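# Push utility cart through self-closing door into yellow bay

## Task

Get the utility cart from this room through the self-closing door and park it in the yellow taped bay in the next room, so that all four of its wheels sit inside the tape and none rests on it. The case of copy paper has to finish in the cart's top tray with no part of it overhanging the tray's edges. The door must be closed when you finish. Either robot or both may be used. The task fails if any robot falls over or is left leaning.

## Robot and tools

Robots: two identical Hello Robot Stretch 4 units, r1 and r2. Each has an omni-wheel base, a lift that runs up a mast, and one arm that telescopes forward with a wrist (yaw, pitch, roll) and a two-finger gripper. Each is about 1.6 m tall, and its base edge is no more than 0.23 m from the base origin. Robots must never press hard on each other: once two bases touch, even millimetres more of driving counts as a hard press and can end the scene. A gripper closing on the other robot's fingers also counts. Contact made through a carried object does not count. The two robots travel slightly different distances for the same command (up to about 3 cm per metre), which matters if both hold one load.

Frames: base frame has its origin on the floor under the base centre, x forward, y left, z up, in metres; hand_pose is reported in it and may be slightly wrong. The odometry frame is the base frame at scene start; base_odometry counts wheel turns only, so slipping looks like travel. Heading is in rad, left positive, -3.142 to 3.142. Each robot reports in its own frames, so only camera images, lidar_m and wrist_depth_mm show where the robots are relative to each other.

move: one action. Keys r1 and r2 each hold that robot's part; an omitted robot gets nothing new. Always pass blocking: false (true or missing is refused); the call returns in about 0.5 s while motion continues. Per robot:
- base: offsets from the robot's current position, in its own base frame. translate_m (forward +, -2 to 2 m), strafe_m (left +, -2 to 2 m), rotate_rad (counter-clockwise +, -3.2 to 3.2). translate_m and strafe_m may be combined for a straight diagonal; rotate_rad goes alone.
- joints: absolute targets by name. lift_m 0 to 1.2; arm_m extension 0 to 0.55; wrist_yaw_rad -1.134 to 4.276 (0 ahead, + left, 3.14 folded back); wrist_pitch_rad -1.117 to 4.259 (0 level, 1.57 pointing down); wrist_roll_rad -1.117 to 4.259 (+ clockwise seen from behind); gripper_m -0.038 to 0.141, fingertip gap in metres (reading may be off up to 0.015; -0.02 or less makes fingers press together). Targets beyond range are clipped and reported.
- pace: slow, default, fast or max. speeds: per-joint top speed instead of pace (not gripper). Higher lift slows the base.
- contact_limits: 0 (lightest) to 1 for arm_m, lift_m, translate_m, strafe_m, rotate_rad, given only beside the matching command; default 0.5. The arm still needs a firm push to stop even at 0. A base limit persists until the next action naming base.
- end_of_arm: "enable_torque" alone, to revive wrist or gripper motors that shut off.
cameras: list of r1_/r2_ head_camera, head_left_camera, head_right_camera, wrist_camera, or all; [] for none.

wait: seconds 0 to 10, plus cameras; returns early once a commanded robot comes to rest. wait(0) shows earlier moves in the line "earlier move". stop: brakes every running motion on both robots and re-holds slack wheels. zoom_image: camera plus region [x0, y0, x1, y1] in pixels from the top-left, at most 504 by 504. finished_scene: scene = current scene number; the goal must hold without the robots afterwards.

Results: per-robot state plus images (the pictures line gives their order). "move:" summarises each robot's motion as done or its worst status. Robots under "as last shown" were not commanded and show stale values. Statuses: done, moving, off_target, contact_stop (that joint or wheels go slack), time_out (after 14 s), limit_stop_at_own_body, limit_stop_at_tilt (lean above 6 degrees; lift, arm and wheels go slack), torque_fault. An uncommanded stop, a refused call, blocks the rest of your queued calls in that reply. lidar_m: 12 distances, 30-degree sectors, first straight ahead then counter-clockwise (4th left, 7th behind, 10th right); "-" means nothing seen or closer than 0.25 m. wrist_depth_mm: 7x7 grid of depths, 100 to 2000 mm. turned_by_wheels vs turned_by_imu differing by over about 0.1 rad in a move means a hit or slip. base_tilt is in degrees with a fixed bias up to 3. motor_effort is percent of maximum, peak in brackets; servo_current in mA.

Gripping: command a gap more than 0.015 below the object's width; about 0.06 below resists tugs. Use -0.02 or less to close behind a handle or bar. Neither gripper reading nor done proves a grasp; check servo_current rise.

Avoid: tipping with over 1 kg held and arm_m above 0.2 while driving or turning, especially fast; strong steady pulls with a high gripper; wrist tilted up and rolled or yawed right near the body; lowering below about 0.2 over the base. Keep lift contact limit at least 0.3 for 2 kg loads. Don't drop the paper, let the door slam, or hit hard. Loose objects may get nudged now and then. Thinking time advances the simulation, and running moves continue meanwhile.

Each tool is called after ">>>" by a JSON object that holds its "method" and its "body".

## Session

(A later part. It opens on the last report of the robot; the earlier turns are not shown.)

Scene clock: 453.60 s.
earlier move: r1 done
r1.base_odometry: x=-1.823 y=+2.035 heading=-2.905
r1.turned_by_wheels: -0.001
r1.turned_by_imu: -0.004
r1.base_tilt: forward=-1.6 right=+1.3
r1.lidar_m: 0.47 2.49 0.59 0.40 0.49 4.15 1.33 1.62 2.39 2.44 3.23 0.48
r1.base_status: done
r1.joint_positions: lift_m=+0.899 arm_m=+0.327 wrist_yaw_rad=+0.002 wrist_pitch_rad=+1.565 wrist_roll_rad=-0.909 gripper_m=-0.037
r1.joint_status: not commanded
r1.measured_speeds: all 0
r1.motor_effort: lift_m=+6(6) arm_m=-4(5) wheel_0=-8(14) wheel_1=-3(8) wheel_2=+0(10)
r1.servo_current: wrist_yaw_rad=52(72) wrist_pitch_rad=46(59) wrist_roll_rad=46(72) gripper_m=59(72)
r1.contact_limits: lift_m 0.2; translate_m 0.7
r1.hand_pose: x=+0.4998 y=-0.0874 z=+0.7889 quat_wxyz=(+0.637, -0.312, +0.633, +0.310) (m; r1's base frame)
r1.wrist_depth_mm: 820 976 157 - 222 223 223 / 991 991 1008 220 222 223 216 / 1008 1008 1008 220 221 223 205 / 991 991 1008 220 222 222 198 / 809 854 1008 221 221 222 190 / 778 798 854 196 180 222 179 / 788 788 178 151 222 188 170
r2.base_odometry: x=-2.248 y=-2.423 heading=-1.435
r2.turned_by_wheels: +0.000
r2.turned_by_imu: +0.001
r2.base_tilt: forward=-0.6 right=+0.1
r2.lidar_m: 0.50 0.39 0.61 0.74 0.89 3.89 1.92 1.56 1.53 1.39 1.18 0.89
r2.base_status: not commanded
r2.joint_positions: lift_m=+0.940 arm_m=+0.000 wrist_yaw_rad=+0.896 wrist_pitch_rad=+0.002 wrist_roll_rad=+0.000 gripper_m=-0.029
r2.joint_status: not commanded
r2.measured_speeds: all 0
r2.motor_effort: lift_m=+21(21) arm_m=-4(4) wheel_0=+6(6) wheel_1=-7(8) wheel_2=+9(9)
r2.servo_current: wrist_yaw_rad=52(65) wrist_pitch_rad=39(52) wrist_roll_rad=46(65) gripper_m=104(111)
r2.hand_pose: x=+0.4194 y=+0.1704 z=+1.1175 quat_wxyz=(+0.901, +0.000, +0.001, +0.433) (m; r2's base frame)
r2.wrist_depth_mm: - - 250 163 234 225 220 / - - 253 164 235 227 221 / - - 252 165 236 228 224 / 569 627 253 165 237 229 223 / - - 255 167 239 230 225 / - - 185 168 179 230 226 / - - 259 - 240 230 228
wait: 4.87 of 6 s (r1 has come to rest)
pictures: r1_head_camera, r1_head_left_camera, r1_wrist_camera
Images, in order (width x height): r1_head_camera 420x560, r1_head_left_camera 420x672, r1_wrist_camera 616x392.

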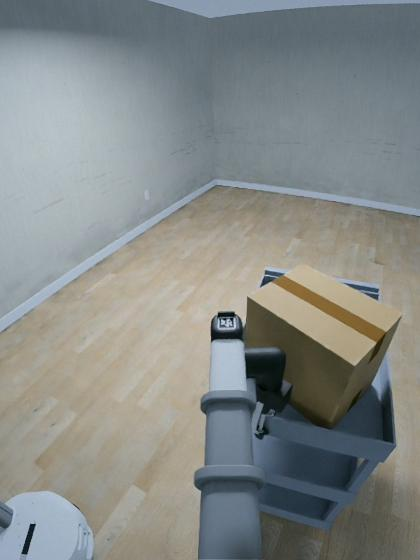

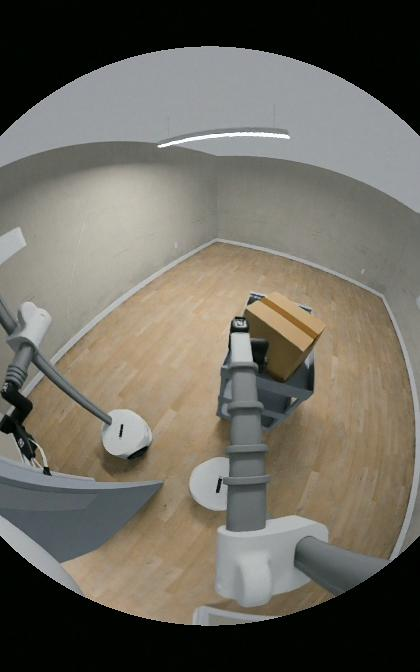

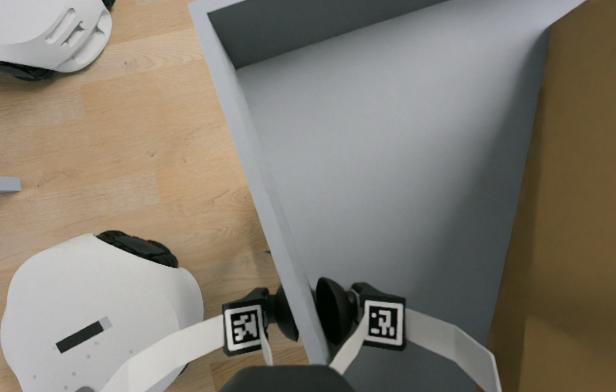

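>>> {"method": "move", "body": {"blocking": false, "cameras": [], "r1": {"base":{"translate_m":-0.37,"strafe_m":-0.035},"pace":"slow","contact_limits":{"translate_m":0.7}}}}

>>> {"method": "wait", "body": {"seconds": 6, "cameras": ["r1_head_camera","r1_head_left_camera","r1_wrist_camera"]}}

Scene clock: 459.87 s.
move: r1 moving
r1.base_odometry: x=-1.811 y=+2.039 heading=-2.906
r1.turned_by_wheels: -0.001
r1.turned_by_imu: -0.001
r1.base_tilt: forward=-1.6 right=+1.3
r1.lidar_m: 0.49 2.50 0.61 0.40 0.50 4.13 1.30 1.60 2.37 2.46 3.19 0.48
r1.base_status: translate_m moving; strafe_m moving
r1.joint_positions: lift_m=+0.899 arm_m=+0.327 wrist_yaw_rad=+0.002 wrist_pitch_rad=+1.565 wrist_roll_rad=-0.909 gripper_m=-0.037
r1.joint_status: not commanded
r1.measured_speeds: translate_m=-0.049 strafe_m=-0.005 rotate_rad=+0.003 lift_m=+0.000 arm_m=+0.000 wrist_yaw_rad=+0.000 wrist_pitch_rad=+0.000 wrist_roll_rad=+0.000
r1.motor_effort: lift_m=+6(7) arm_m=-4(5) wheel_0=-8(9) wheel_1=-6(8) wheel_2=+7(7)
r1.servo_current: wrist_yaw_rad=46(59) wrist_pitch_rad=39(52) wrist_roll_rad=59(59) gripper_m=59(65)
r1.contact_limits: lift_m 0.2; translate_m 0.7
r1.hand_pose: x=+0.4998 y=-0.0874 z=+0.7888 quat_wxyz=(+0.637, -0.312, +0.633, +0.310) (m; r1's base frame)
r1.wrist_depth_mm: 820 1008 1008 - 223 223 224 / 1008 991 976 220 221 223 217 / 991 1008 991 221 221 223 206 / 1025 1008 991 220 222 222 198 / 831 842 991 220 220 222 191 / 778 788 831 195 179 221 179 / 788 788 179 150 222 193 -
r2: as last shown
r2.turned_by_imu: +0.000
r2.base_tilt: forward=-0.6 right=+0.0
r2.lidar_m: 0.49 0.41 0.59 0.72 0.91 3.88 1.93 1.56 1.54 1.45 1.15 0.86
r2.servo_current: wrist_yaw_rad=39(59) wrist_pitch_rad=39(46) wrist_roll_rad=46(52) gripper_m=104(111)
r2.wrist_depth_mm: - - 250 163 233 225 220 / - - 251 163 235 227 221 / - - 253 165 236 228 223 / 585 627 253 166 237 229 224 / - - 256 167 239 232 226 / - - 185 168 179 231 226 / - - 259 - 240 229 227
pictures: none
No camera images: "cameras" was empty.

Scene clock: 464.37 s.
earlier move: r1 done
r1.base_odometry: x=-1.471 y=+2.155 heading=-2.905
r1.turned_by_wheels: +0.001
r1.turned_by_imu: +0.003
r1.base_tilt: forward=-1.6 right=+1.2
r1.lidar_m: 0.47 0.84 0.51 0.57 0.83 3.82 0.94 1.21 2.18 2.24 2.92 0.52
r1.base_status: done
r1.joint_positions: lift_m=+0.899 arm_m=+0.327 wrist_yaw_rad=+0.002 wrist_pitch_rad=+1.563 wrist_roll_rad=-0.911 gripper_m=-0.037
r1.joint_status: not commanded
r1.measured_speeds: all 0
r1.motor_effort: lift_m=+7(7) arm_m=-5(5) wheel_0=+1(9) wheel_1=-2(8) wheel_2=+7(12)
r1.servo_current: wrist_yaw_rad=52(72) wrist_pitch_rad=52(59) wrist_roll_rad=59(65) gripper_m=59(65)
r1.contact_limits: lift_m 0.2; translate_m 0.7
r1.hand_pose: x=+0.5003 y=-0.0874 z=+0.7888 quat_wxyz=(+0.637, -0.313, +0.632, +0.311) (m; r1's base frame)
r1.wrist_depth_mm: 991 - 222 222 224 185 - / - 162 220 220 222 189 - / 991 1008 221 220 222 198 - / 1008 1008 217 221 221 210 - / 976 854 1008 221 222 220 165 / 798 788 820 192 179 211 - / 798 152 181 150 221 200 -
r2.base_odometry: x=-2.248 y=-2.423 heading=-1.435
r2.turned_by_wheels: +0.000
r2.turned_by_imu: +0.001
r2.base_tilt: forward=-0.6 right=+0.0
r2.lidar_m: 0.51 0.38 0.70 0.70 0.82 3.87 1.91 1.56 1.55 1.44 1.16 0.89
r2.base_status: not commanded
r2.joint_positions: lift_m=+0.940 arm_m=+0.000 wrist_yaw_rad=+0.896 wrist_pitch_rad=+0.002 wrist_roll_rad=+0.000 gripper_m=-0.029
r2.joint_status: not commanded
r2.measured_speeds: all 0
r2.motor_effort: lift_m=+21(21) arm_m=-4(4) wheel_0=+6(6) wheel_1=-7(8) wheel_2=+9(9)
r2.servo_current: wrist_yaw_rad=65(65) wrist_pitch_rad=39(46) wrist_roll_rad=39(59) gripper_m=104(117)
r2.hand_pose: x=+0.4194 y=+0.1704 z=+1.1175 quat_wxyz=(+0.901, +0.000, +0.001, +0.433) (m; r2's base frame)
r2.wrist_depth_mm: - - 250 163 234 225 220 / - - 252 164 234 227 221 / - - 254 165 236 229 224 / - - 253 165 237 230 223 / 699 - 255 167 238 230 225 / 707 - 185 169 179 230 226 / 707 676 258 - 238 229 227
wait: 4.50 of 6 s (r1 has come to rest)
pictures: r1_head_camera, r1_head_left_camera, r1_wrist_camera
Images, in order (width x height): r1_head_camera 420x560, r1_head_left_camera 420x672, r1_wrist_camera 616x392.

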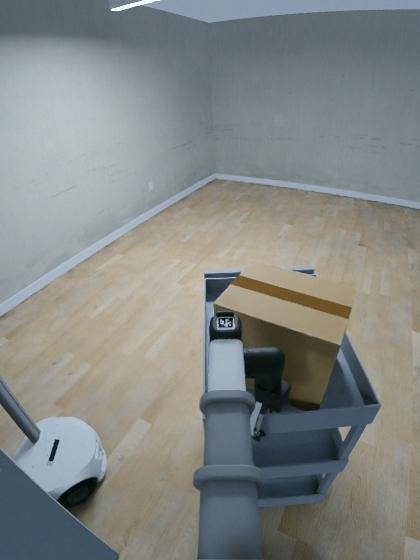

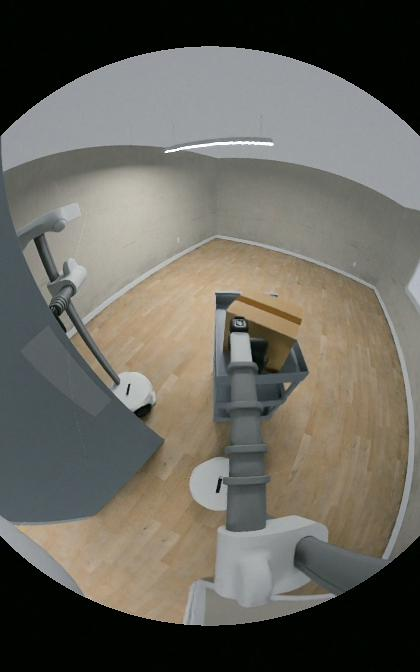

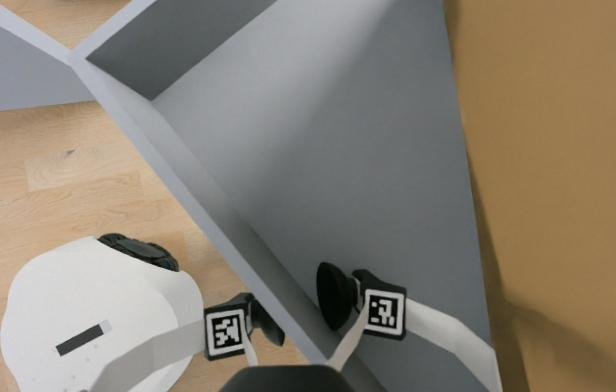

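>>> {"method": "move", "body": {"blocking": false, "cameras": [], "r1": {"base":{"translate_m":-0.54,"strafe_m":0.265},"pace":"slow","contact_limits":{"translate_m":0.7}}}}

>>> {"method": "wait", "body": {"seconds": 8, "cameras": ["r1_head_camera","r1_head_left_camera","r1_wrist_camera"]}}

Scene clock: 488.33 s.
move: r1 moving
r1.base_odometry: x=-1.458 y=+2.152 heading=-2.905
r1.turned_by_wheels: +0.000
r1.turned_by_imu: +0.000
r1.base_tilt: forward=-1.6 right=+1.3
r1.lidar_m: 0.48 0.85 0.53 0.55 0.80 3.83 0.92 1.19 2.19 2.24 2.94 0.52
r1.base_status: translate_m moving; strafe_m moving
r1.joint_positions: lift_m=+0.899 arm_m=+0.327 wrist_yaw_rad=+0.002 wrist_pitch_rad=+1.563 wrist_roll_rad=-0.911 gripper_m=-0.037
r1.joint_status: not commanded
r1.measured_speeds: translate_m=-0.049 strafe_m=+0.024 rotate_rad=+0.000 lift_m=+0.000 arm_m=+0.000 wrist_yaw_rad=+0.000 wrist_pitch_rad=+0.000 wrist_roll_rad=+0.000
r1.motor_effort: lift_m=+7(7) arm_m=-5(5) wheel_0=-4(6) wheel_1=-3(4) wheel_2=+8(11)
r1.servo_current: wrist_yaw_rad=46(78) wrist_pitch_rad=46(52) wrist_roll_rad=59(59) gripper_m=59(65)
r1.contact_limits: lift_m 0.2; translate_m 0.7
r1.hand_pose: x=+0.5003 y=-0.0874 z=+0.7888 quat_wxyz=(+0.637, -0.313, +0.632, +0.311) (m; r1's base frame)
r1.wrist_depth_mm: 991 - - 222 222 190 - / - 161 220 220 221 196 - / 1008 1008 219 220 222 204 - / 991 976 214 220 220 217 164 / 991 854 1008 221 221 221 163 / 788 778 831 191 178 215 169 / 788 155 181 150 220 195 -
r2: as last shown
r2.turned_by_imu: +0.000
r2.base_tilt: forward=-0.7 right=+0.0
r2.lidar_m: 0.52 0.39 0.73 0.70 0.81 3.86 1.92 1.54 1.52 1.42 1.17 0.87
r2.servo_current: wrist_yaw_rad=46(52) wrist_pitch_rad=39(46) wrist_roll_rad=46(65) gripper_m=104(111)
r2.wrist_depth_mm: - - 250 163 234 226 220 / - - 252 164 234 227 220 / - - 254 165 236 228 223 / - 668 255 165 237 229 223 / 691 - 256 167 238 230 225 / 715 - 184 169 179 231 226 / 715 621 259 - 239 230 228
pictures: none
No camera images: "cameras" was empty.

Scene clock: 495.03 s.
earlier move: r1 done
r1.base_odometry: x=-0.885 y=+2.024 heading=-2.905
r1.turned_by_wheels: -0.001
r1.turned_by_imu: -0.002
r1.base_tilt: forward=-1.6 right=+1.2
r1.lidar_m: 0.47 0.61 0.58 0.63 3.43 3.24 0.47 0.42 1.02 2.24 2.93 0.50
r1.base_status: done
r1.joint_positions: lift_m=+0.899 arm_m=+0.327 wrist_yaw_rad=+0.002 wrist_pitch_rad=+1.568 wrist_roll_rad=-0.911 gripper_m=-0.037
r1.joint_status: not commanded
r1.measured_speeds: all 0
r1.motor_effort: lift_m=+8(8) arm_m=-5(5) wheel_0=-7(13) wheel_1=-3(7) wheel_2=+0(11)
r1.servo_current: wrist_yaw_rad=52(78) wrist_pitch_rad=39(52) wrist_roll_rad=46(72) gripper_m=52(65)
r1.contact_limits: lift_m 0.2; translate_m 0.7
r1.hand_pose: x=+0.4990 y=-0.0874 z=+0.7887 quat_wxyz=(+0.636, -0.312, +0.634, +0.311) (m; r1's base frame)
r1.wrist_depth_mm: - - - 220 220 190 - / 1008 160 219 220 220 199 - / 1008 1008 220 220 220 202 - / 1008 1008 216 220 220 216 - / 809 831 991 220 221 220 161 / 788 788 809 194 177 216 166 / 788 156 181 150 220 156 -
r2.base_odometry: x=-2.248 y=-2.423 heading=-1.435
r2.turned_by_wheels: +0.000
r2.turned_by_imu: +0.001
r2.base_tilt: forward=-0.6 right=+0.0
r2.lidar_m: 0.53 0.39 0.45 3.58 4.70 3.87 1.92 1.56 1.54 1.44 1.18 0.88
r2.base_status: not commanded
r2.joint_positions: lift_m=+0.940 arm_m=+0.000 wrist_yaw_rad=+0.896 wrist_pitch_rad=+0.002 wrist_roll_rad=+0.000 gripper_m=-0.029
r2.joint_status: not commanded
r2.measured_speeds: all 0
r2.motor_effort: lift_m=+21(21) arm_m=-4(4) wheel_0=+6(6) wheel_1=-7(8) wheel_2=+9(9)
r2.servo_current: wrist_yaw_rad=46(65) wrist_pitch_rad=39(46) wrist_roll_rad=46(65) gripper_m=98(111)
r2.hand_pose: x=+0.4194 y=+0.1704 z=+1.1175 quat_wxyz=(+0.901, +0.000, +0.001, +0.433) (m; r2's base frame)
r2.wrist_depth_mm: - - 250 163 235 226 220 / - - 252 164 234 226 221 / - - 253 165 236 229 223 / - - 255 165 237 229 224 / - - 257 167 239 230 225 / - - 185 169 179 230 225 / 683 136 259 - 239 229 228
wait: 6.70 of 8 s (r1 has come to rest)
pictures: r1_head_camera, r1_head_left_camera, r1_wrist_camera
Images, in order (width x height): r1_head_camera 420x560, r1_head_left_camera 420x672, r1_wrist_camera 616x392.

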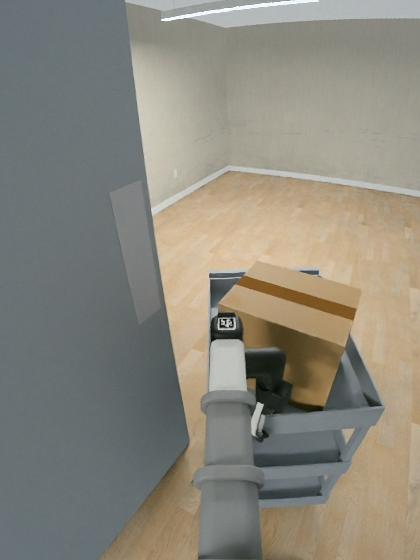

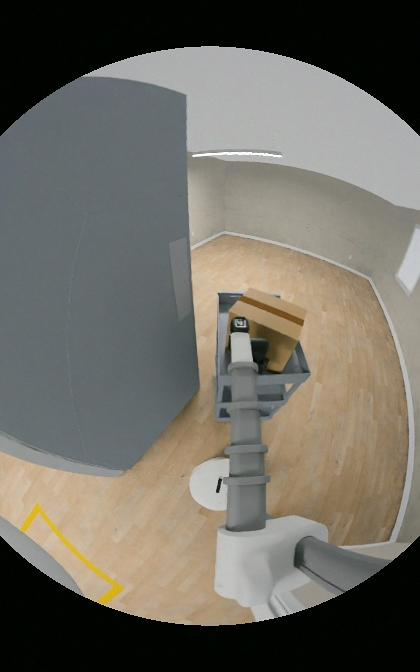

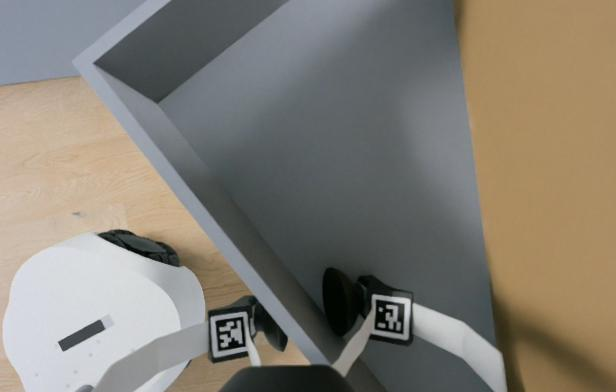

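>>> {"method": "move", "body": {"blocking": false, "cameras": [], "r1": {"base":{"rotate_rad":-0.5},"pace":"slow","contact_limits":{"rotate_rad":0.7}}}}

>>> {"method": "wait", "body": {"seconds": 5, "cameras": ["r1_head_camera","r1_head_left_camera","r1_wrist_camera"]}}

Scene clock: 502.67 s.
move: r1 moving
r1.base_odometry: x=-0.885 y=+2.024 heading=-3.028
r1.turned_by_wheels: -0.122
r1.turned_by_imu: -0.122
r1.base_tilt: forward=-1.6 right=+1.2
r1.lidar_m: 0.46 0.64 0.58 0.59 3.21 3.24 3.25 0.43 0.76 2.20 2.71 0.52
r1.base_status: rotate_rad moving
r1.joint_positions: lift_m=+0.899 arm_m=+0.327 wrist_yaw_rad=+0.002 wrist_pitch_rad=+1.565 wrist_roll_rad=-0.911 gripper_m=-0.037
r1.joint_status: not commanded
r1.measured_speeds: translate_m=+0.001 strafe_m=-0.002 rotate_rad=-0.486 lift_m=+0.000 arm_m=-0.001 wrist_yaw_rad=+0.000 wrist_pitch_rad=+0.000 wrist_roll_rad=-0.003
r1.motor_effort: lift_m=+8(8) arm_m=-2(4) wheel_0=+19(19) wheel_1=+9(9) wheel_2=+14(15)
r1.servo_current: wrist_yaw_rad=46(59) wrist_pitch_rad=46(46) wrist_roll_rad=52(59) gripper_m=59(65)
r1.contact_limits: lift_m 0.2; rotate_rad 0.7
r1.hand_pose: x=+0.4997 y=-0.0874 z=+0.7887 quat_wxyz=(+0.636, -0.313, +0.633, +0.311) (m; r1's base frame)
r1.wrist_depth_mm: - - 224 224 224 147 - / 154 222 223 223 223 163 - / 1008 201 222 223 224 171 - / 1025 1025 221 223 223 190 - / 991 891 175 222 223 193 - / 788 788 193 180 176 206 - / 798 151 991 151 222 185 -
r2: as last shown
r2.turned_by_imu: +0.000
r2.base_tilt: forward=-0.7 right=+0.1
r2.lidar_m: 0.50 0.39 0.46 0.95 4.69 3.86 1.91 1.57 1.54 1.43 1.16 0.86
r2.motor_effort: lift_m=+21(21) arm_m=-4(4) wheel_0=+5(6) wheel_1=-8(8) wheel_2=+9(9)
r2.servo_current: wrist_yaw_rad=46(59) wrist_pitch_rad=39(52) wrist_roll_rad=46(52) gripper_m=98(111)
r2.wrist_depth_mm: - - 250 163 234 226 220 / - - 252 163 235 227 221 / - - 253 165 236 229 223 / - - 255 164 237 229 223 / - - 256 167 239 230 224 / - - 184 168 179 231 225 / 707 135 259 - 239 229 228
pictures: none
No camera images: "cameras" was empty.

Scene clock: 503.87 s.
earlier move: r1 done
r1.base_odometry: x=-0.885 y=+2.024 heading=+2.879
r1.turned_by_wheels: -0.376
r1.turned_by_imu: -0.378
r1.base_tilt: forward=-1.6 right=+1.3
r1.lidar_m: 0.36 0.52 0.59 0.58 0.62 3.38 3.29 0.43 0.44 1.09 2.24 0.61
r1.base_status: done
r1.joint_positions: lift_m=+0.899 arm_m=+0.327 wrist_yaw_rad=+0.004 wrist_pitch_rad=+1.566 wrist_roll_rad=-0.915 gripper_m=-0.037
r1.joint_status: not commanded
r1.measured_speeds: all 0
r1.motor_effort: lift_m=+8(8) arm_m=-1(5) wheel_0=+4(20) wheel_1=+4(10) wheel_2=+7(16)
r1.servo_current: wrist_yaw_rad=59(72) wrist_pitch_rad=33(52) wrist_roll_rad=65(65) gripper_m=52(65)
r1.contact_limits: lift_m 0.2; rotate_rad 0.7
r1.hand_pose: x=+0.4996 y=-0.0874 z=+0.7887 quat_wxyz=(+0.635, -0.314, +0.632, +0.313) (m; r1's base frame)
r1.wrist_depth_mm: - 218 218 154 112 - - / 218 219 220 220 148 113 - / 219 218 218 220 220 154 - / 218 219 219 220 220 215 158 / 218 219 220 219 220 220 220 / 171 183 188 189 171 210 212 / 798 152 170 150 155 1025 1008
r2.base_odometry: x=-2.248 y=-2.423 heading=-1.435
r2.turned_by_wheels: +0.000
r2.turned_by_imu: +0.000
r2.base_tilt: forward=-0.6 right=+0.1
r2.lidar_m: 0.51 0.38 0.51 3.57 4.70 3.86 1.94 1.54 1.55 1.44 1.17 0.89
r2.base_status: not commanded
r2.joint_positions: lift_m=+0.940 arm_m=+0.000 wrist_yaw_rad=+0.896 wrist_pitch_rad=+0.002 wrist_roll_rad=+0.000 gripper_m=-0.029
r2.joint_status: not commanded
r2.measured_speeds: all 0
r2.motor_effort: lift_m=+21(21) arm_m=-4(4) wheel_0=+6(6) wheel_1=-7(8) wheel_2=+9(9)
r2.servo_current: wrist_yaw_rad=59(65) wrist_pitch_rad=39(52) wrist_roll_rad=39(59) gripper_m=104(117)
r2.hand_pose: x=+0.4194 y=+0.1704 z=+1.1175 quat_wxyz=(+0.901, +0.000, +0.001, +0.433) (m; r2's base frame)
r2.wrist_depth_mm: - - 250 163 234 226 220 / - - 252 164 235 227 222 / - - 253 165 235 228 223 / - - 254 166 237 230 224 / - - 256 167 239 230 224 / - - 185 169 179 231 226 / - 136 - - 240 229 228
wait: 1.20 of 5 s (r1 has come to rest)
pictures: r1_head_camera, r1_head_left_camera, r1_wrist_camera
Images, in order (width x height): r1_head_camera 420x560, r1_head_left_camera 420x672, r1_wrist_camera 616x392.

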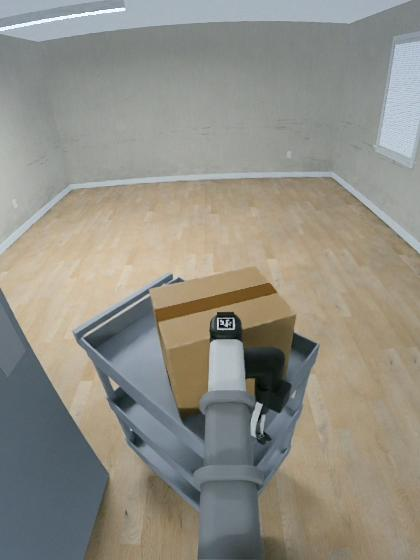

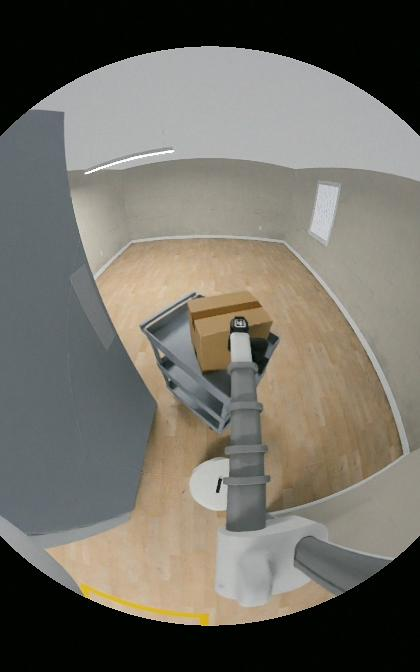

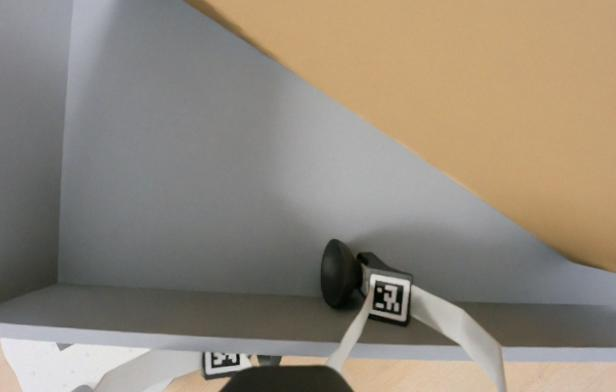

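>>> {"method": "move", "body": {"blocking": false, "cameras": [], "r1": {"joints":{"gripper_m":0.05}}}}

>>> {"method": "wait", "body": {"seconds": 1.5, "cameras": []}}

>>> {"method": "move", "body": {"blocking": false, "cameras": [], "r1": {"joints":{"lift_m":1.05,"gripper_m":0.07}}}}

>>> {"method": "wait", "body": {"seconds": 2, "cameras": []}}

>>> {"method": "move", "body": {"blocking": false, "cameras": [], "r1": {"joints":{"wrist_roll_rad":0.8}}}}

>>> {"method": "wait", "body": {"seconds": 3, "cameras": ["r1_head_camera","r1_wrist_camera"]}}

Scene clock: 522.00 s.
move: r1 moving
r1.base_odometry: x=-0.885 y=+2.024 heading=+2.879
r1.turned_by_wheels: +0.000
r1.turned_by_imu: +0.000
r1.base_tilt: forward=-1.6 right=+1.2
r1.lidar_m: 0.37 0.53 0.62 0.57 0.63 3.40 3.31 0.45 0.45 1.09 2.24 0.63
r1.base_status: not commanded
r1.joint_positions: lift_m=+0.899 arm_m=+0.327 wrist_yaw_rad=+0.004 wrist_pitch_rad=+1.566 wrist_roll_rad=-0.917 gripper_m=-0.012
r1.joint_status: gripper_m moving
r1.measured_speeds: translate_m=+0.000 strafe_m=+0.000 rotate_rad=+0.000 lift_m=+0.000 arm_m=+0.000 wrist_yaw_rad=+0.001 wrist_pitch_rad=+0.000 wrist_roll_rad=-0.007
r1.motor_effort: lift_m=+8(8) arm_m=-3(4) wheel_0=+4(4) wheel_1=+4(4) wheel_2=+6(7)
r1.servo_current: wrist_yaw_rad=39(59) wrist_pitch_rad=52(52) wrist_roll_rad=59(72) gripper_m=52(78)
r1.contact_limits: lift_m 0.2; rotate_rad 0.7
r1.hand_pose: x=+0.4996 y=-0.0874 z=+0.7887 quat_wxyz=(+0.635, -0.315, +0.632, +0.313) (m; r1's base frame)
r1.wrist_depth_mm: - 222 222 155 113 - - / - 221 222 222 147 113 - / 220 221 222 222 221 148 - / 220 221 222 222 224 214 155 / 220 220 221 223 224 224 224 / 169 181 187 193 176 211 213 / 798 158 173 132 154 1025 1025
r2: as last shown
r2.base_tilt: forward=-0.7 right=+0.0
r2.lidar_m: 0.50 0.39 0.52 3.54 4.69 3.86 1.89 1.56 1.54 1.44 1.17 0.89
r2.motor_effort: lift_m=+21(21) arm_m=-3(4) wheel_0=+6(6) wheel_1=-7(8) wheel_2=+9(9)
r2.servo_current: wrist_yaw_rad=39(59) wrist_pitch_rad=46(46) wrist_roll_rad=39(59) gripper_m=104(111)
r2.wrist_depth_mm: - - 251 163 234 226 219 / - - 252 163 235 227 221 / - - 253 165 236 228 223 / - - 254 165 238 229 223 / - - 257 167 240 230 225 / - - 185 169 179 232 226 / - 136 - - 239 230 227
pictures: none
No camera images: "cameras" was empty.

Scene clock: 523.07 s.
earlier move: r1 done
r1.base_odometry: x=-0.885 y=+2.024 heading=+2.879
r1.turned_by_wheels: +0.000
r1.turned_by_imu: +0.000
r1.base_tilt: forward=-1.7 right=+1.3
r1.lidar_m: 0.37 0.50 0.61 0.58 0.63 3.39 3.29 0.46 0.44 1.08 2.22 0.61
r1.base_status: not commanded
r1.joint_positions: lift_m=+0.899 arm_m=+0.327 wrist_yaw_rad=+0.004 wrist_pitch_rad=+1.566 wrist_roll_rad=-0.917 gripper_m=+0.050
r1.joint_status: all done
r1.measured_speeds: all 0
r1.motor_effort: lift_m=+8(8) arm_m=-4(4) wheel_0=+4(4) wheel_1=+4(4) wheel_2=+6(7)
r1.servo_current: wrist_yaw_rad=52(72) wrist_pitch_rad=39(52) wrist_roll_rad=59(78) gripper_m=46(91)
r1.contact_limits: lift_m 0.2; rotate_rad 0.7
r1.hand_pose: x=+0.4996 y=-0.0874 z=+0.7887 quat_wxyz=(+0.635, -0.315, +0.632, +0.314) (m; r1's base frame)
r1.wrist_depth_mm: - 224 224 154 113 - - / - 223 224 216 146 113 - / 223 224 224 226 219 152 - / 222 222 224 224 226 202 152 / 223 223 223 224 226 226 227 / 167 180 188 179 177 213 219 / 788 788 173 154 1008 158 1042
r2.base_odometry: x=-2.248 y=-2.423 heading=-1.435
r2.turned_by_wheels: +0.000
r2.turned_by_imu: +0.000
r2.base_tilt: forward=-0.7 right=+0.0
r2.lidar_m: 0.51 0.38 0.52 3.51 4.68 3.87 1.93 1.54 1.52 1.43 1.16 0.90
r2.base_status: not commanded
r2.joint_positions: lift_m=+0.940 arm_m=+0.000 wrist_yaw_rad=+0.896 wrist_pitch_rad=+0.002 wrist_roll_rad=+0.000 gripper_m=-0.029
r2.joint_status: not commanded
r2.measured_speeds: all 0
r2.motor_effort: lift_m=+21(21) arm_m=-4(4) wheel_0=+5(6) wheel_1=-7(8) wheel_2=+9(9)
r2.servo_current: wrist_yaw_rad=46(59) wrist_pitch_rad=39(46) wrist_roll_rad=46(59) gripper_m=104(111)
r2.hand_pose: x=+0.4194 y=+0.1704 z=+1.1175 quat_wxyz=(+0.901, +0.000, +0.001, +0.433) (m; r2's base frame)
r2.wrist_depth_mm: - - 251 163 234 225 220 / - - 252 163 234 227 221 / - - 253 165 236 228 224 / - - 255 165 238 230 223 / - - 256 167 239 231 225 / - - 185 169 179 231 226 / - 136 - - 238 229 227
wait: 1.07 of 1.5 s (r1 has come to rest)
pictures: none
No camera images: "cameras" was empty.

Scene clock: 523.57 s.
move: r1 moving
r1.base_odometry: x=-0.885 y=+2.024 heading=+2.879
r1.turned_by_wheels: +0.000
r1.turned_by_imu: +0.000
r1.base_tilt: forward=-1.5 right=+1.3
r1.lidar_m: 0.36 0.51 0.61 0.58 0.63 3.40 3.29 0.46 0.44 1.09 2.24 0.60
r1.base_status: not commanded
r1.joint_positions: lift_m=+0.935 arm_m=+0.327 wrist_yaw_rad=+0.006 wrist_pitch_rad=+1.566 wrist_roll_rad=-0.919 gripper_m=+0.066
r1.joint_status: lift_m moving; gripper_m moving
r1.measured_speeds: translate_m=+0.000 strafe_m=+0.000 rotate_rad=+0.000 lift_m=+0.141 arm_m=+0.000 wrist_yaw_rad=+0.005 wrist_pitch_rad=+0.000 wrist_roll_rad=-0.011
r1.motor_effort: lift_m=+34(34) arm_m=-4(4) wheel_0=+4(4) wheel_1=+4(4) wheel_2=+6(7)
r1.servo_current: wrist_yaw_rad=52(65) wrist_pitch_rad=59(59) wrist_roll_rad=78(78) gripper_m=52(85)
r1.contact_limits: rotate_rad 0.7
r1.hand_pose: x=+0.4998 y=-0.0874 z=+0.8244 quat_wxyz=(+0.634, -0.316, +0.631, +0.315) (m; r1's base frame)
r1.wrist_depth_mm: - 244 243 156 113 - - / - 245 245 229 148 113 - / - 244 244 244 224 152 - / - 245 245 244 244 206 152 / - 244 244 243 244 244 244 / 198 196 200 182 185 217 230 / 809 820 181 137 1042 1025 1060
r2: as last shown
r2.base_tilt: forward=-0.6 right=+0.0
r2.lidar_m: 0.52 0.39 0.52 3.57 4.68 3.88 1.92 1.56 1.53 1.44 1.15 0.88
r2.motor_effort: lift_m=+21(21) arm_m=-4(4) wheel_0=+6(6) wheel_1=-7(8) wheel_2=+9(9)
r2.servo_current: wrist_yaw_rad=46(65) wrist_pitch_rad=39(46) wrist_roll_rad=46(52) gripper_m=98(111)
r2.wrist_depth_mm: - - 250 163 234 226 220 / - - 253 163 235 227 221 / - - 254 165 237 228 224 / - - 255 166 237 229 224 / - - 257 167 239 230 225 / - - 185 169 179 231 226 / - 136 - - 240 230 228
pictures: none
No camera images: "cameras" was empty.

Scene clock: 524.77 s.
earlier move: r1 done
r1.base_odometry: x=-0.885 y=+2.024 heading=+2.878
r1.turned_by_wheels: -0.001
r1.turned_by_imu: -0.001
r1.base_tilt: forward=-1.5 right=+1.3
r1.lidar_m: 0.38 0.49 0.59 0.57 0.64 3.39 3.29 0.46 0.45 1.07 2.24 0.61
r1.base_status: not commanded
r1.joint_positions: lift_m=+1.049 arm_m=+0.327 wrist_yaw_rad=+0.003 wrist_pitch_rad=+1.568 wrist_roll_rad=-0.912 gripper_m=+0.070
r1.joint_status: all done
r1.measured_speeds: all 0
r1.motor_effort: lift_m=+25(36) arm_m=-4(4) wheel_0=+2(4) wheel_1=+2(4) wheel_2=+2(7)
r1.servo_current: wrist_yaw_rad=46(72) wrist_pitch_rad=46(59) wrist_roll_rad=59(78) gripper_m=46(85)
r1.contact_limits: rotate_rad 0.7
r1.hand_pose: x=+0.4990 y=-0.0874 z=+0.9393 quat_wxyz=(+0.635, -0.313, +0.634, +0.312) (m; r1's base frame)
r1.wrist_depth_mm: - 298 216 153 113 - - / - 366 366 227 154 115 - / 1160 1160 366 368 236 161 - / 1160 1138 366 366 366 245 182 / 1160 931 366 366 368 364 366 / 1138 946 193 1138 191 1138 1160 / 1182 931 1160 151 1160 1160 1138
r2.base_odometry: x=-2.248 y=-2.423 heading=-1.435
r2.turned_by_wheels: +0.000
r2.turned_by_imu: +0.000
r2.base_tilt: forward=-0.7 right=+0.1
r2.lidar_m: 0.49 0.40 0.52 3.55 4.69 3.88 1.91 1.55 1.54 1.43 1.15 0.87
r2.base_status: not commanded
r2.joint_positions: lift_m=+0.940 arm_m=+0.000 wrist_yaw_rad=+0.896 wrist_pitch_rad=+0.002 wrist_roll_rad=+0.000 gripper_m=-0.029
r2.joint_status: not commanded
r2.measured_speeds: all 0
r2.motor_effort: lift_m=+21(21) arm_m=-4(4) wheel_0=+6(6) wheel_1=-7(8) wheel_2=+9(9)
r2.servo_current: wrist_yaw_rad=39(65) wrist_pitch_rad=46(46) wrist_roll_rad=52(59) gripper_m=104(111)
r2.hand_pose: x=+0.4194 y=+0.1704 z=+1.1175 quat_wxyz=(+0.901, +0.000, +0.001, +0.433) (m; r2's base frame)
r2.wrist_depth_mm: - - 252 163 234 227 220 / - - 252 164 234 227 221 / - - 253 164 236 229 223 / - - 254 165 237 229 224 / - - 257 167 239 230 226 / - - 183 168 179 230 226 / - 136 - - 239 230 228
wait: 1.20 of 2 s (r1 has come to rest)
pictures: none
No camera images: "cameras" was empty.

Scene clock: 525.27 s.
move: r1 moving
r1.base_odometry: x=-0.885 y=+2.024 heading=+2.878
r1.turned_by_wheels: +0.000
r1.turned_by_imu: +0.000
r1.base_tilt: forward=-1.6 right=+1.2
r1.lidar_m: 0.36 0.50 0.62 0.57 0.63 3.40 3.30 0.47 0.43 1.10 2.23 0.59
r1.base_status: not commanded
r1.joint_positions: lift_m=+1.049 arm_m=+0.327 wrist_yaw_rad=+0.003 wrist_pitch_rad=+1.568 wrist_roll_rad=-0.330 gripper_m=+0.070
r1.joint_status: wrist_roll_rad moving
r1.measured_speeds: translate_m=+0.000 strafe_m=+0.000 rotate_rad=+0.000 lift_m=+0.000 arm_m=+0.000 wrist_yaw_rad=+0.000 wrist_pitch_rad=+0.000 wrist_roll_rad=+1.817
r1.motor_effort: lift_m=+25(25) arm_m=-3(4) wheel_0=+2(2) wheel_1=+2(2) wheel_2=+2(2)
r1.servo_current: wrist_yaw_rad=39(65) wrist_pitch_rad=46(46) wrist_roll_rad=78(124) gripper_m=39(46)
r1.contact_limits: rotate_rad 0.7
r1.hand_pose: x=+0.4990 y=-0.0874 z=+0.9393 quat_wxyz=(+0.698, -0.117, +0.696, +0.117) (m; r1's base frame)
r1.wrist_depth_mm: 133 130 129 123 119 114 - / 197 191 184 176 171 161 167 / 296 366 368 366 325 324 1138 / - 366 366 366 366 1160 1138 / 1138 368 368 366 1138 1160 1160 / 1160 1160 193 1138 191 1182 1138 / 1138 931 946 151 1138 1160 1138
r2: as last shown
r2.lidar_m: 0.49 0.40 0.52 3.58 4.66 3.87 1.90 1.56 1.53 1.44 1.18 0.89
r2.motor_effort: lift_m=+21(21) arm_m=-4(4) wheel_0=+6(6) wheel_1=-8(8) wheel_2=+9(9)
r2.servo_current: wrist_yaw_rad=52(52) wrist_pitch_rad=33(46) wrist_roll_rad=52(59) gripper_m=98(111)
r2.wrist_depth_mm: - - 251 163 233 226 220 / - - 252 163 235 227 221 / - - 254 165 236 228 223 / - - 255 166 237 229 223 / - - 256 167 238 231 225 / - - 184 169 179 231 225 / - 136 - - 240 229 227
pictures: none
No camera images: "cameras" was empty.

Scene clock: 526.37 s.
earlier move: r1 done
r1.base_odometry: x=-0.885 y=+2.024 heading=+2.878
r1.turned_by_wheels: +0.000
r1.turned_by_imu: +0.000
r1.base_tilt: forward=-1.5 right=+1.2
r1.lidar_m: 0.38 0.50 0.61 0.58 0.63 3.39 3.31 0.47 0.44 1.06 2.24 0.61
r1.base_status: not commanded
r1.joint_positions: lift_m=+1.049 arm_m=+0.327 wrist_yaw_rad=+0.003 wrist_pitch_rad=+1.568 wrist_roll_rad=+0.798 gripper_m=+0.070
r1.joint_status: all done
r1.measured_speeds: all 0
r1.motor_effort: lift_m=+25(25) arm_m=-3(4) wheel_0=+2(2) wheel_1=+2(2) wheel_2=+2(2)
r1.servo_current: wrist_yaw_rad=52(72) wrist_pitch_rad=39(46) wrist_roll_rad=59(124) gripper_m=46(46)
r1.contact_limits: rotate_rad 0.7
r1.hand_pose: x=+0.4990 y=-0.0874 z=+0.9393 quat_wxyz=(+0.653, +0.274, +0.651, -0.273) (m; r1's base frame)
r1.wrist_depth_mm: 117 159 364 1138 1182 1160 1138 / 126 175 274 1138 1160 1160 1138 / 136 198 351 1160 1182 1138 1160 / 142 220 366 1160 1182 1138 1160 / 164 256 368 1160 1160 1160 1182 / 179 294 197 368 190 1160 1160 / 203 254 366 143 946 946 1160
r2.base_odometry: x=-2.248 y=-2.423 heading=-1.435
r2.turned_by_wheels: +0.000
r2.turned_by_imu: +0.000
r2.base_tilt: forward=-0.7 right=+0.0
r2.lidar_m: 0.48 0.38 0.53 3.55 4.66 3.89 1.91 1.57 1.54 1.42 1.17 0.89
r2.base_status: not commanded
r2.joint_positions: lift_m=+0.940 arm_m=+0.000 wrist_yaw_rad=+0.896 wrist_pitch_rad=+0.002 wrist_roll_rad=+0.000 gripper_m=-0.029
r2.joint_status: not commanded
r2.measured_speeds: all 0
r2.motor_effort: lift_m=+21(21) arm_m=-4(4) wheel_0=+6(6) wheel_1=-8(8) wheel_2=+9(10)
r2.servo_current: wrist_yaw_rad=46(65) wrist_pitch_rad=39(46) wrist_roll_rad=52(59) gripper_m=111(111)
r2.hand_pose: x=+0.4194 y=+0.1704 z=+1.1175 quat_wxyz=(+0.901, +0.000, +0.001, +0.433) (m; r2's base frame)
r2.wrist_depth_mm: - - 251 163 234 227 220 / - - 252 164 235 226 220 / - - 254 164 236 228 223 / - - 255 165 237 229 224 / - - 256 167 239 231 224 / - - 184 169 179 231 225 / - 136 - - 240 231 227
wait: 1.10 of 3 s (r1 has come to rest)
pictures: r1_head_camera, r1_wrist_camera
Images, in order (width x height): r1_head_camera 420x560, r1_wrist_camera 616x392.

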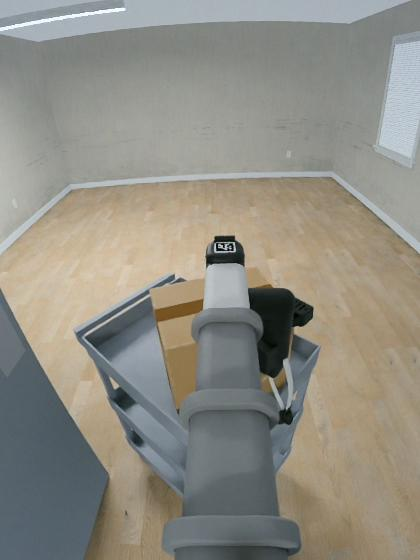

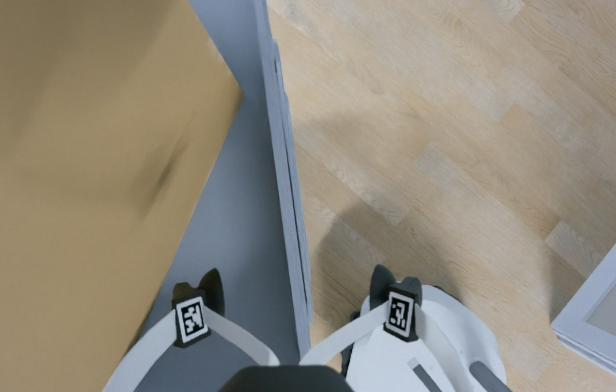

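>>> {"method": "move", "body": {"blocking": false, "cameras": [], "r1": {"joints":{"lift_m":0.902},"contact_limits":{"lift_m":0.2}}}}

>>> {"method": "wait", "body": {"seconds": 3, "cameras": ["r1_wrist_camera"]}}

>>> {"method": "move", "body": {"blocking": false, "cameras": [], "r1": {"joints":{"gripper_m":-0.038}}}}

>>> {"method": "wait", "body": {"seconds": 3, "cameras": ["r1_wrist_camera","r1_head_left_camera"]}}

Scene clock: 534.73 s.
move: r1 moving
r1.base_odometry: x=-0.885 y=+2.024 heading=+2.878
r1.turned_by_wheels: +0.000
r1.turned_by_imu: +0.000
r1.base_tilt: forward=-1.6 right=+1.3
r1.lidar_m: 0.38 0.49 0.60 0.58 0.63 3.41 3.30 0.46 0.44 1.09 2.25 0.61
r1.base_status: not commanded
r1.joint_positions: lift_m=+1.013 arm_m=+0.327 wrist_yaw_rad=+0.003 wrist_pitch_rad=+1.568 wrist_roll_rad=+0.798 gripper_m=+0.070
r1.joint_status: lift_m moving
r1.measured_speeds: translate_m=+0.000 strafe_m=+0.000 rotate_rad=+0.000 lift_m=-0.146 arm_m=+0.000 wrist_yaw_rad=+0.000 wrist_pitch_rad=+0.000 wrist_roll_rad=+0.000
r1.motor_effort: lift_m=+10(24) arm_m=-4(4) wheel_0=+2(2) wheel_1=+2(2) wheel_2=+2(2)
r1.servo_current: wrist_yaw_rad=46(52) wrist_pitch_rad=46(46) wrist_roll_rad=52(59) gripper_m=39(52)
r1.contact_limits: lift_m 0.2; rotate_rad 0.7
r1.hand_pose: x=+0.4990 y=-0.0874 z=+0.9024 quat_wxyz=(+0.653, +0.274, +0.651, -0.273) (m; r1's base frame)
r1.wrist_depth_mm: 117 159 264 1118 1098 1118 1118 / 125 175 279 1138 1118 1138 1118 / 136 197 334 1118 1138 1118 1098 / 141 220 334 1118 1118 1118 1118 / 165 255 336 1118 1098 1138 1118 / 180 294 196 336 191 1118 1118 / 202 255 334 143 904 917 1138
r2: as last shown
r2.base_tilt: forward=-0.6 right=+0.1
r2.lidar_m: 0.49 0.38 0.54 3.56 4.68 3.89 1.93 1.57 1.52 1.43 1.16 0.89
r2.motor_effort: lift_m=+21(21) arm_m=-4(4) wheel_0=+6(6) wheel_1=-7(8) wheel_2=+9(9)
r2.servo_current: wrist_yaw_rad=52(59) wrist_pitch_rad=46(46) wrist_roll_rad=46(52) gripper_m=104(111)
r2.wrist_depth_mm: - - 250 163 234 226 220 / - - 252 164 235 227 221 / - - 253 165 236 228 223 / - - 254 166 238 229 224 / - - 255 167 239 231 225 / - - 185 169 179 230 226 / - 136 - - 240 229 227
pictures: none
No camera images: "cameras" was empty.

Scene clock: 535.93 s.
earlier move: r1 done
r1.base_odometry: x=-0.885 y=+2.024 heading=+2.878
r1.turned_by_wheels: +0.000
r1.turned_by_imu: +0.000
r1.base_tilt: forward=-1.6 right=+1.3
r1.lidar_m: 0.37 0.53 0.61 0.57 0.64 3.38 3.28 0.46 0.43 1.10 2.25 0.60
r1.base_status: not commanded
r1.joint_positions: lift_m=+0.903 arm_m=+0.327 wrist_yaw_rad=+0.003 wrist_pitch_rad=+1.568 wrist_roll_rad=+0.798 gripper_m=+0.070
r1.joint_status: all done
r1.measured_speeds: all 0
r1.motor_effort: lift_m=+0(24) arm_m=-4(4) wheel_0=+2(2) wheel_1=+2(2) wheel_2=+2(2)
r1.servo_current: wrist_yaw_rad=46(72) wrist_pitch_rad=46(52) wrist_roll_rad=46(59) gripper_m=46(52)
r1.contact_limits: lift_m 0.2; rotate_rad 0.7
r1.hand_pose: x=+0.4989 y=-0.0874 z=+0.7933 quat_wxyz=(+0.653, +0.274, +0.651, -0.273) (m; r1's base frame)
r1.wrist_depth_mm: - 156 210 1008 1025 1008 1008 / 120 163 228 991 1025 1025 1008 / 131 191 228 1008 1008 1008 1008 / 140 216 228 1025 1025 1025 1008 / 158 228 228 991 1025 1008 1025 / 171 214 224 225 191 1008 1025 / 188 227 227 156 809 798 991
r2.base_odometry: x=-2.248 y=-2.423 heading=-1.435
r2.turned_by_wheels: +0.000
r2.turned_by_imu: +0.000
r2.base_tilt: forward=-0.7 right=+0.1
r2.lidar_m: 0.51 0.36 0.52 3.55 4.67 3.87 1.93 1.55 1.54 1.44 1.13 0.88
r2.base_status: not commanded
r2.joint_positions: lift_m=+0.940 arm_m=+0.000 wrist_yaw_rad=+0.896 wrist_pitch_rad=+0.002 wrist_roll_rad=+0.000 gripper_m=-0.029
r2.joint_status: not commanded
r2.measured_speeds: all 0
r2.motor_effort: lift_m=+21(21) arm_m=-4(4) wheel_0=+6(6) wheel_1=-7(8) wheel_2=+9(9)
r2.servo_current: wrist_yaw_rad=46(59) wrist_pitch_rad=46(46) wrist_roll_rad=46(59) gripper_m=104(111)
r2.hand_pose: x=+0.4194 y=+0.1704 z=+1.1175 quat_wxyz=(+0.901, +0.000, +0.001, +0.433) (m; r2's base frame)
r2.wrist_depth_mm: - - 251 163 235 227 220 / - - 251 164 235 226 221 / - - 252 164 235 228 223 / - - 255 165 239 229 224 / - - 257 167 239 230 225 / - - 184 168 179 231 227 / - 136 - - 240 229 227
wait: 1.20 of 3 s (r1 has come to rest)
pictures: r1_wrist_camera
Images, in order (width x height): r1_wrist_camera 616x392.

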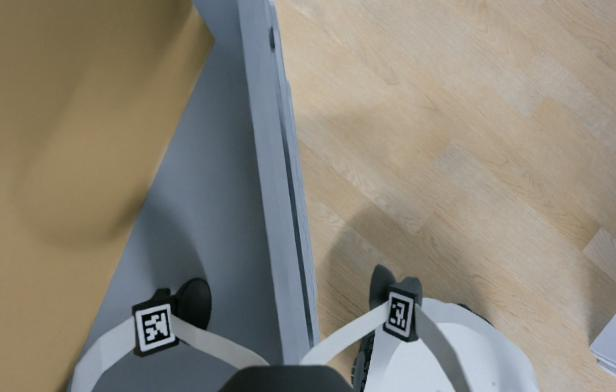

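Scene clock: 536.43 s.
move: r1 moving
r1.base_odometry: x=-0.885 y=+2.024 heading=+2.878
r1.turned_by_wheels: +0.000
r1.turned_by_imu: +0.000
r1.base_tilt: forward=-1.6 right=+1.3
r1.lidar_m: 0.38 0.49 0.61 0.59 0.63 3.39 3.31 0.44 0.44 1.08 2.25 0.61
r1.base_status: not commanded
r1.joint_positions: lift_m=+0.903 arm_m=+0.327 wrist_yaw_rad=+0.003 wrist_pitch_rad=+1.568 wrist_roll_rad=+0.798 gripper_m=+0.051
r1.joint_status: gripper_m moving
r1.measured_speeds: all 0
r1.motor_effort: lift_m=+1(1) arm_m=-4(4) wheel_0=+1(2) wheel_1=+2(2) wheel_2=+2(2)
r1.servo_current: wrist_yaw_rad=39(59) wrist_pitch_rad=46(46) wrist_roll_rad=52(59) gripper_m=98(98)
r1.contact_limits: lift_m 0.2; rotate_rad 0.7
r1.hand_pose: x=+0.4989 y=-0.0874 z=+0.7933 quat_wxyz=(+0.653, +0.274, +0.651, -0.273) (m; r1's base frame)
r1.wrist_depth_mm: - 148 211 1025 1008 1008 1008 / 117 156 229 1008 1025 1008 1008 / 121 171 228 1008 1025 1008 1025 / 135 206 228 227 1025 1008 1008 / 152 228 227 227 1008 991 991 / 167 218 223 227 190 991 1008 / 189 179 225 157 798 809 1008
r2: as last shown
r2.base_tilt: forward=-0.6 right=+0.1
r2.lidar_m: 0.50 0.39 0.53 3.55 4.70 3.87 1.90 1.56 1.54 1.42 1.18 0.88
r2.motor_effort: lift_m=+21(21) arm_m=-4(4) wheel_0=+5(6) wheel_1=-7(8) wheel_2=+9(9)
r2.servo_current: wrist_yaw_rad=59(59) wrist_pitch_rad=33(52) wrist_roll_rad=39(52) gripper_m=98(104)
r2.wrist_depth_mm: - - 250 163 234 226 220 / - - 252 163 235 227 221 / - - 253 165 236 228 224 / - - 254 165 237 229 224 / - - 256 167 240 230 225 / - - 184 168 179 230 226 / - 136 - - 239 229 228
pictures: none
No camera images: "cameras" was empty.

Scene clock: 537.70 s.
earlier move: r1 done
r1.base_odometry: x=-0.885 y=+2.024 heading=+2.878
r1.turned_by_wheels: +0.000
r1.turned_by_imu: +0.000
r1.base_tilt: forward=-1.6 right=+1.3
r1.lidar_m: 0.38 0.48 0.61 0.58 0.64 3.40 3.29 0.46 0.45 1.06 2.22 0.60
r1.base_status: not commanded
r1.joint_positions: lift_m=+0.903 arm_m=+0.327 wrist_yaw_rad=+0.003 wrist_pitch_rad=+1.568 wrist_roll_rad=+0.798 gripper_m=-0.037
r1.joint_status: all done
r1.measured_speeds: all 0
r1.motor_effort: lift_m=+6(6) arm_m=-4(4) wheel_0=-1(2) wheel_1=+2(2) wheel_2=+1(3)
r1.servo_current: wrist_yaw_rad=52(78) wrist_pitch_rad=39(52) wrist_roll_rad=46(65) gripper_m=65(208)
r1.contact_limits: lift_m 0.2; rotate_rad 0.7
r1.hand_pose: x=+0.4988 y=-0.0874 z=+0.7929 quat_wxyz=(+0.653, +0.274, +0.651, -0.273) (m; r1's base frame)
r1.wrist_depth_mm: - 150 209 1025 1008 1008 1008 / 117 156 222 1008 1025 1008 1008 / 128 189 221 1008 1008 1008 1025 / 139 218 224 1008 1008 1008 1008 / 160 222 224 1008 991 1008 1025 / 179 222 188 186 182 1008 991 / 204 154 224 153 798 820 1008
r2.base_odometry: x=-2.248 y=-2.423 heading=-1.435
r2.turned_by_wheels: +0.000
r2.turned_by_imu: +0.000
r2.base_tilt: forward=-0.7 right=+0.0
r2.lidar_m: 0.50 0.38 0.54 3.56 4.68 3.88 1.92 1.55 1.54 1.42 1.14 0.85
r2.base_status: not commanded
r2.joint_positions: lift_m=+0.940 arm_m=+0.000 wrist_yaw_rad=+0.896 wrist_pitch_rad=+0.002 wrist_roll_rad=+0.000 gripper_m=-0.029
r2.joint_status: not commanded
r2.measured_speeds: all 0
r2.motor_effort: lift_m=+21(21) arm_m=-4(4) wheel_0=+6(6) wheel_1=-8(8) wheel_2=+9(10)
r2.servo_current: wrist_yaw_rad=46(59) wrist_pitch_rad=46(52) wrist_roll_rad=46(59) gripper_m=104(111)
r2.hand_pose: x=+0.4194 y=+0.1704 z=+1.1175 quat_wxyz=(+0.901, +0.000, +0.001, +0.433) (m; r2's base frame)
r2.wrist_depth_mm: - - 250 163 234 227 221 / - - 253 164 235 227 221 / - - 254 165 236 229 223 / - - 254 165 237 229 223 / - - 257 167 238 230 225 / - - 185 169 179 231 226 / - 136 - - 239 229 227
wait: 1.27 of 3 s (r1 has come to rest)
pictures: r1_head_left_camera, r1_wrist_camera
Images, in order (width x height): r1_head_left_camera 420x672, r1_wrist_camera 616x392.

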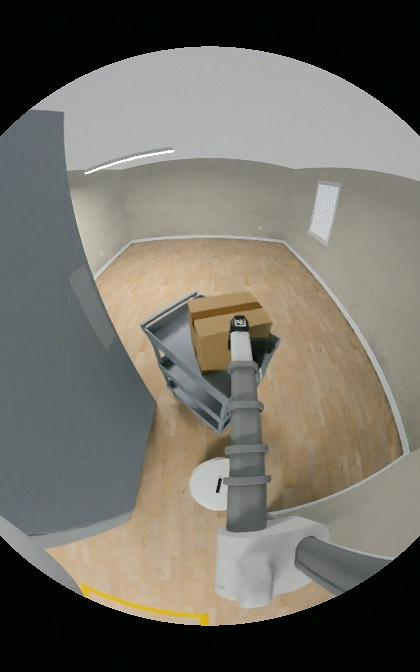

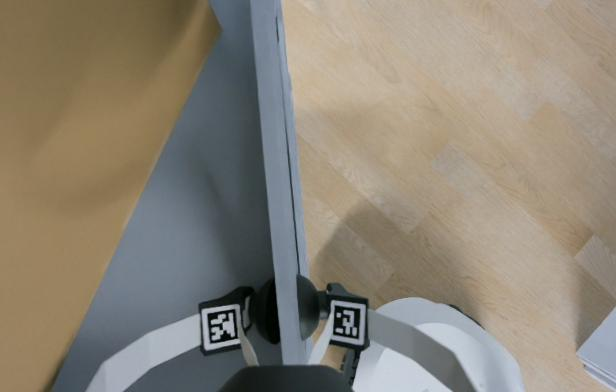

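>>> {"method": "move", "body": {"blocking": false, "cameras": [], "r1": {"base":{"translate_m":-0.15,"strafe_m":0.09},"joints":{"wrist_roll_rad":1.1},"speeds":{"wrist_roll_rad":0.15},"pace":"slow","contact_limits":{"translate_m":0.7}}}}

>>> {"method": "wait", "body": {"seconds": 4, "cameras": ["r1_head_camera","r1_wrist_camera","r1_head_left_camera"]}}

Scene clock: 545.13 s.
move: r1 moving
r1.base_odometry: x=-0.875 y=+2.014 heading=+2.878
r1.turned_by_wheels: +0.000
r1.turned_by_imu: +0.000
r1.base_tilt: forward=-1.6 right=+1.3
r1.lidar_m: 0.38 0.53 0.58 0.56 0.62 3.39 3.27 0.48 0.45 1.02 2.28 0.62
r1.base_status: translate_m moving; strafe_m moving
r1.joint_positions: lift_m=+0.903 arm_m=+0.327 wrist_yaw_rad=+0.003 wrist_pitch_rad=+1.567 wrist_roll_rad=+0.861 gripper_m=-0.037
r1.joint_status: wrist_roll_rad moving
r1.measured_speeds: translate_m=-0.046 strafe_m=+0.029 rotate_rad=-0.003 lift_m=+0.000 arm_m=+0.000 wrist_yaw_rad=+0.000 wrist_pitch_rad=-0.025 wrist_roll_rad=+0.150
r1.motor_effort: lift_m=+7(7) arm_m=-4(4) wheel_0=-9(9) wheel_1=+4(5) wheel_2=+4(7)
r1.servo_current: wrist_yaw_rad=39(65) wrist_pitch_rad=39(46) wrist_roll_rad=59(72) gripper_m=59(72)
r1.contact_limits: lift_m 0.2; translate_m 0.7
r1.hand_pose: x=+0.4993 y=-0.0874 z=+0.7928 quat_wxyz=(+0.644, +0.295, +0.642, -0.294) (m; r1's base frame)
r1.wrist_depth_mm: 119 160 220 1025 1008 1025 1025 / 128 177 225 1008 1008 1025 1008 / 136 198 225 1008 1008 1008 1025 / 142 219 224 991 1025 1025 1025 / 163 225 224 1008 1008 1008 1008 / 181 225 183 183 178 1008 1008 / 197 154 224 154 798 809 1008
r2: as last shown
r2.base_tilt: forward=-0.6 right=+0.0
r2.lidar_m: 0.49 0.37 0.53 3.54 4.69 3.87 1.95 1.55 1.54 1.43 1.17 0.87
r2.motor_effort: lift_m=+21(21) arm_m=-4(4) wheel_0=+6(6) wheel_1=-7(8) wheel_2=+9(9)
r2.servo_current: wrist_yaw_rad=39(52) wrist_pitch_rad=46(46) wrist_roll_rad=39(65) gripper_m=111(111)
r2.wrist_depth_mm: - - 250 163 235 226 220 / - - 252 163 235 227 222 / - - 254 164 236 229 223 / - - 254 165 237 229 223 / - - 257 167 240 230 227 / - - 184 168 179 231 227 / - 136 - - 239 229 227
pictures: none
No camera images: "cameras" was empty.

Scene clock: 547.53 s.
earlier move: r1 done
r1.base_odometry: x=-0.763 y=+1.898 heading=+2.878
r1.turned_by_wheels: +0.000
r1.turned_by_imu: -0.001
r1.base_tilt: forward=-1.6 right=+1.3
r1.lidar_m: 0.42 0.66 0.52 0.50 0.55 3.26 3.14 3.23 0.44 0.60 2.33 0.56
r1.base_status: done
r1.joint_positions: lift_m=+0.903 arm_m=+0.327 wrist_yaw_rad=+0.003 wrist_pitch_rad=+1.568 wrist_roll_rad=+1.096 gripper_m=-0.037
r1.joint_status: all done
r1.measured_speeds: all 0
r1.motor_effort: lift_m=+7(7) arm_m=-4(4) wheel_0=-6(13) wheel_1=+2(6) wheel_2=-1(7)
r1.servo_current: wrist_yaw_rad=59(72) wrist_pitch_rad=46(59) wrist_roll_rad=65(78) gripper_m=59(72)
r1.contact_limits: lift_m 0.2; translate_m 0.7
r1.hand_pose: x=+0.4989 y=-0.0874 z=+0.7928 quat_wxyz=(+0.605, +0.368, +0.603, -0.367) (m; r1's base frame)
r1.wrist_depth_mm: - 153 206 1008 1008 1025 1008 / 119 160 224 1008 1025 1008 1025 / 129 190 223 1025 1008 1008 1025 / 139 217 223 1008 1025 1042 1025 / 159 223 224 224 1008 1008 991 / 175 223 182 192 180 798 1025 / 197 151 224 138 798 134 798
r2.base_odometry: x=-2.248 y=-2.423 heading=-1.435
r2.turned_by_wheels: +0.000
r2.turned_by_imu: +0.000
r2.base_tilt: forward=-0.6 right=+0.1
r2.lidar_m: 0.51 0.39 0.54 3.55 4.69 3.90 1.94 1.55 1.52 1.44 1.14 0.88
r2.base_status: not commanded
r2.joint_positions: lift_m=+0.940 arm_m=+0.000 wrist_yaw_rad=+0.896 wrist_pitch_rad=+0.002 wrist_roll_rad=+0.000 gripper_m=-0.029
r2.joint_status: not commanded
r2.measured_speeds: all 0
r2.motor_effort: lift_m=+21(21) arm_m=-4(4) wheel_0=+5(6) wheel_1=-7(8) wheel_2=+9(9)
r2.servo_current: wrist_yaw_rad=52(65) wrist_pitch_rad=39(46) wrist_roll_rad=39(65) gripper_m=98(111)
r2.hand_pose: x=+0.4194 y=+0.1704 z=+1.1175 quat_wxyz=(+0.901, +0.000, +0.001, +0.433) (m; r2's base frame)
r2.wrist_depth_mm: - - 251 163 233 226 220 / - - 252 163 234 226 222 / - - 253 164 236 229 223 / - - 256 166 238 229 224 / - - 257 167 240 231 225 / - - 185 169 179 230 226 / - - - - 239 229 226
wait: 2.40 of 4 s (r1 has come to rest)
pictures: r1_head_camera, r1_head_left_camera, r1_wrist_camera
Images, in order (width x height): r1_head_camera 420x560, r1_head_left_camera 420x672, r1_wrist_camera 616x392.

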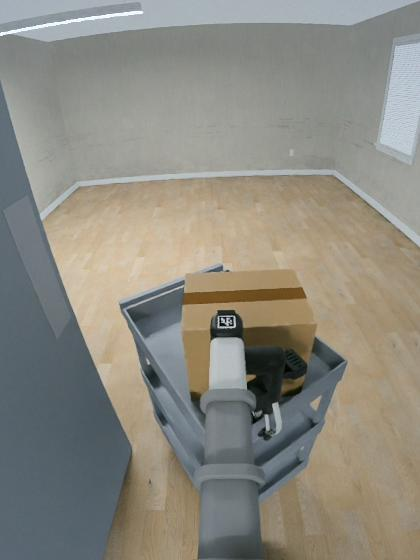

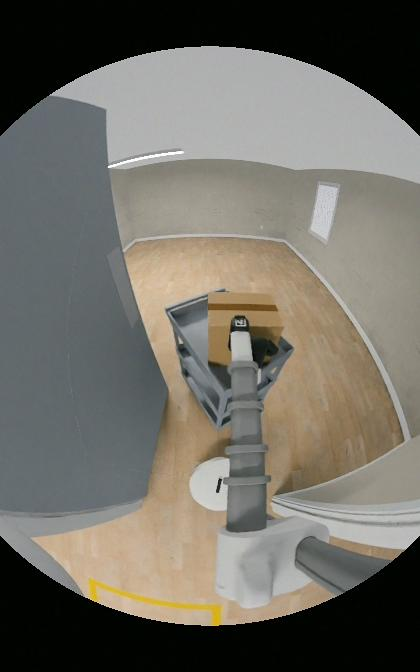

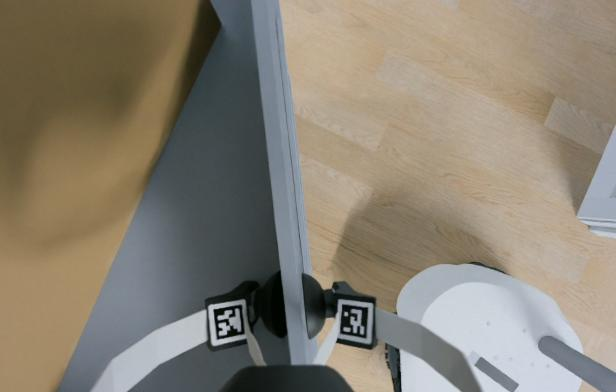

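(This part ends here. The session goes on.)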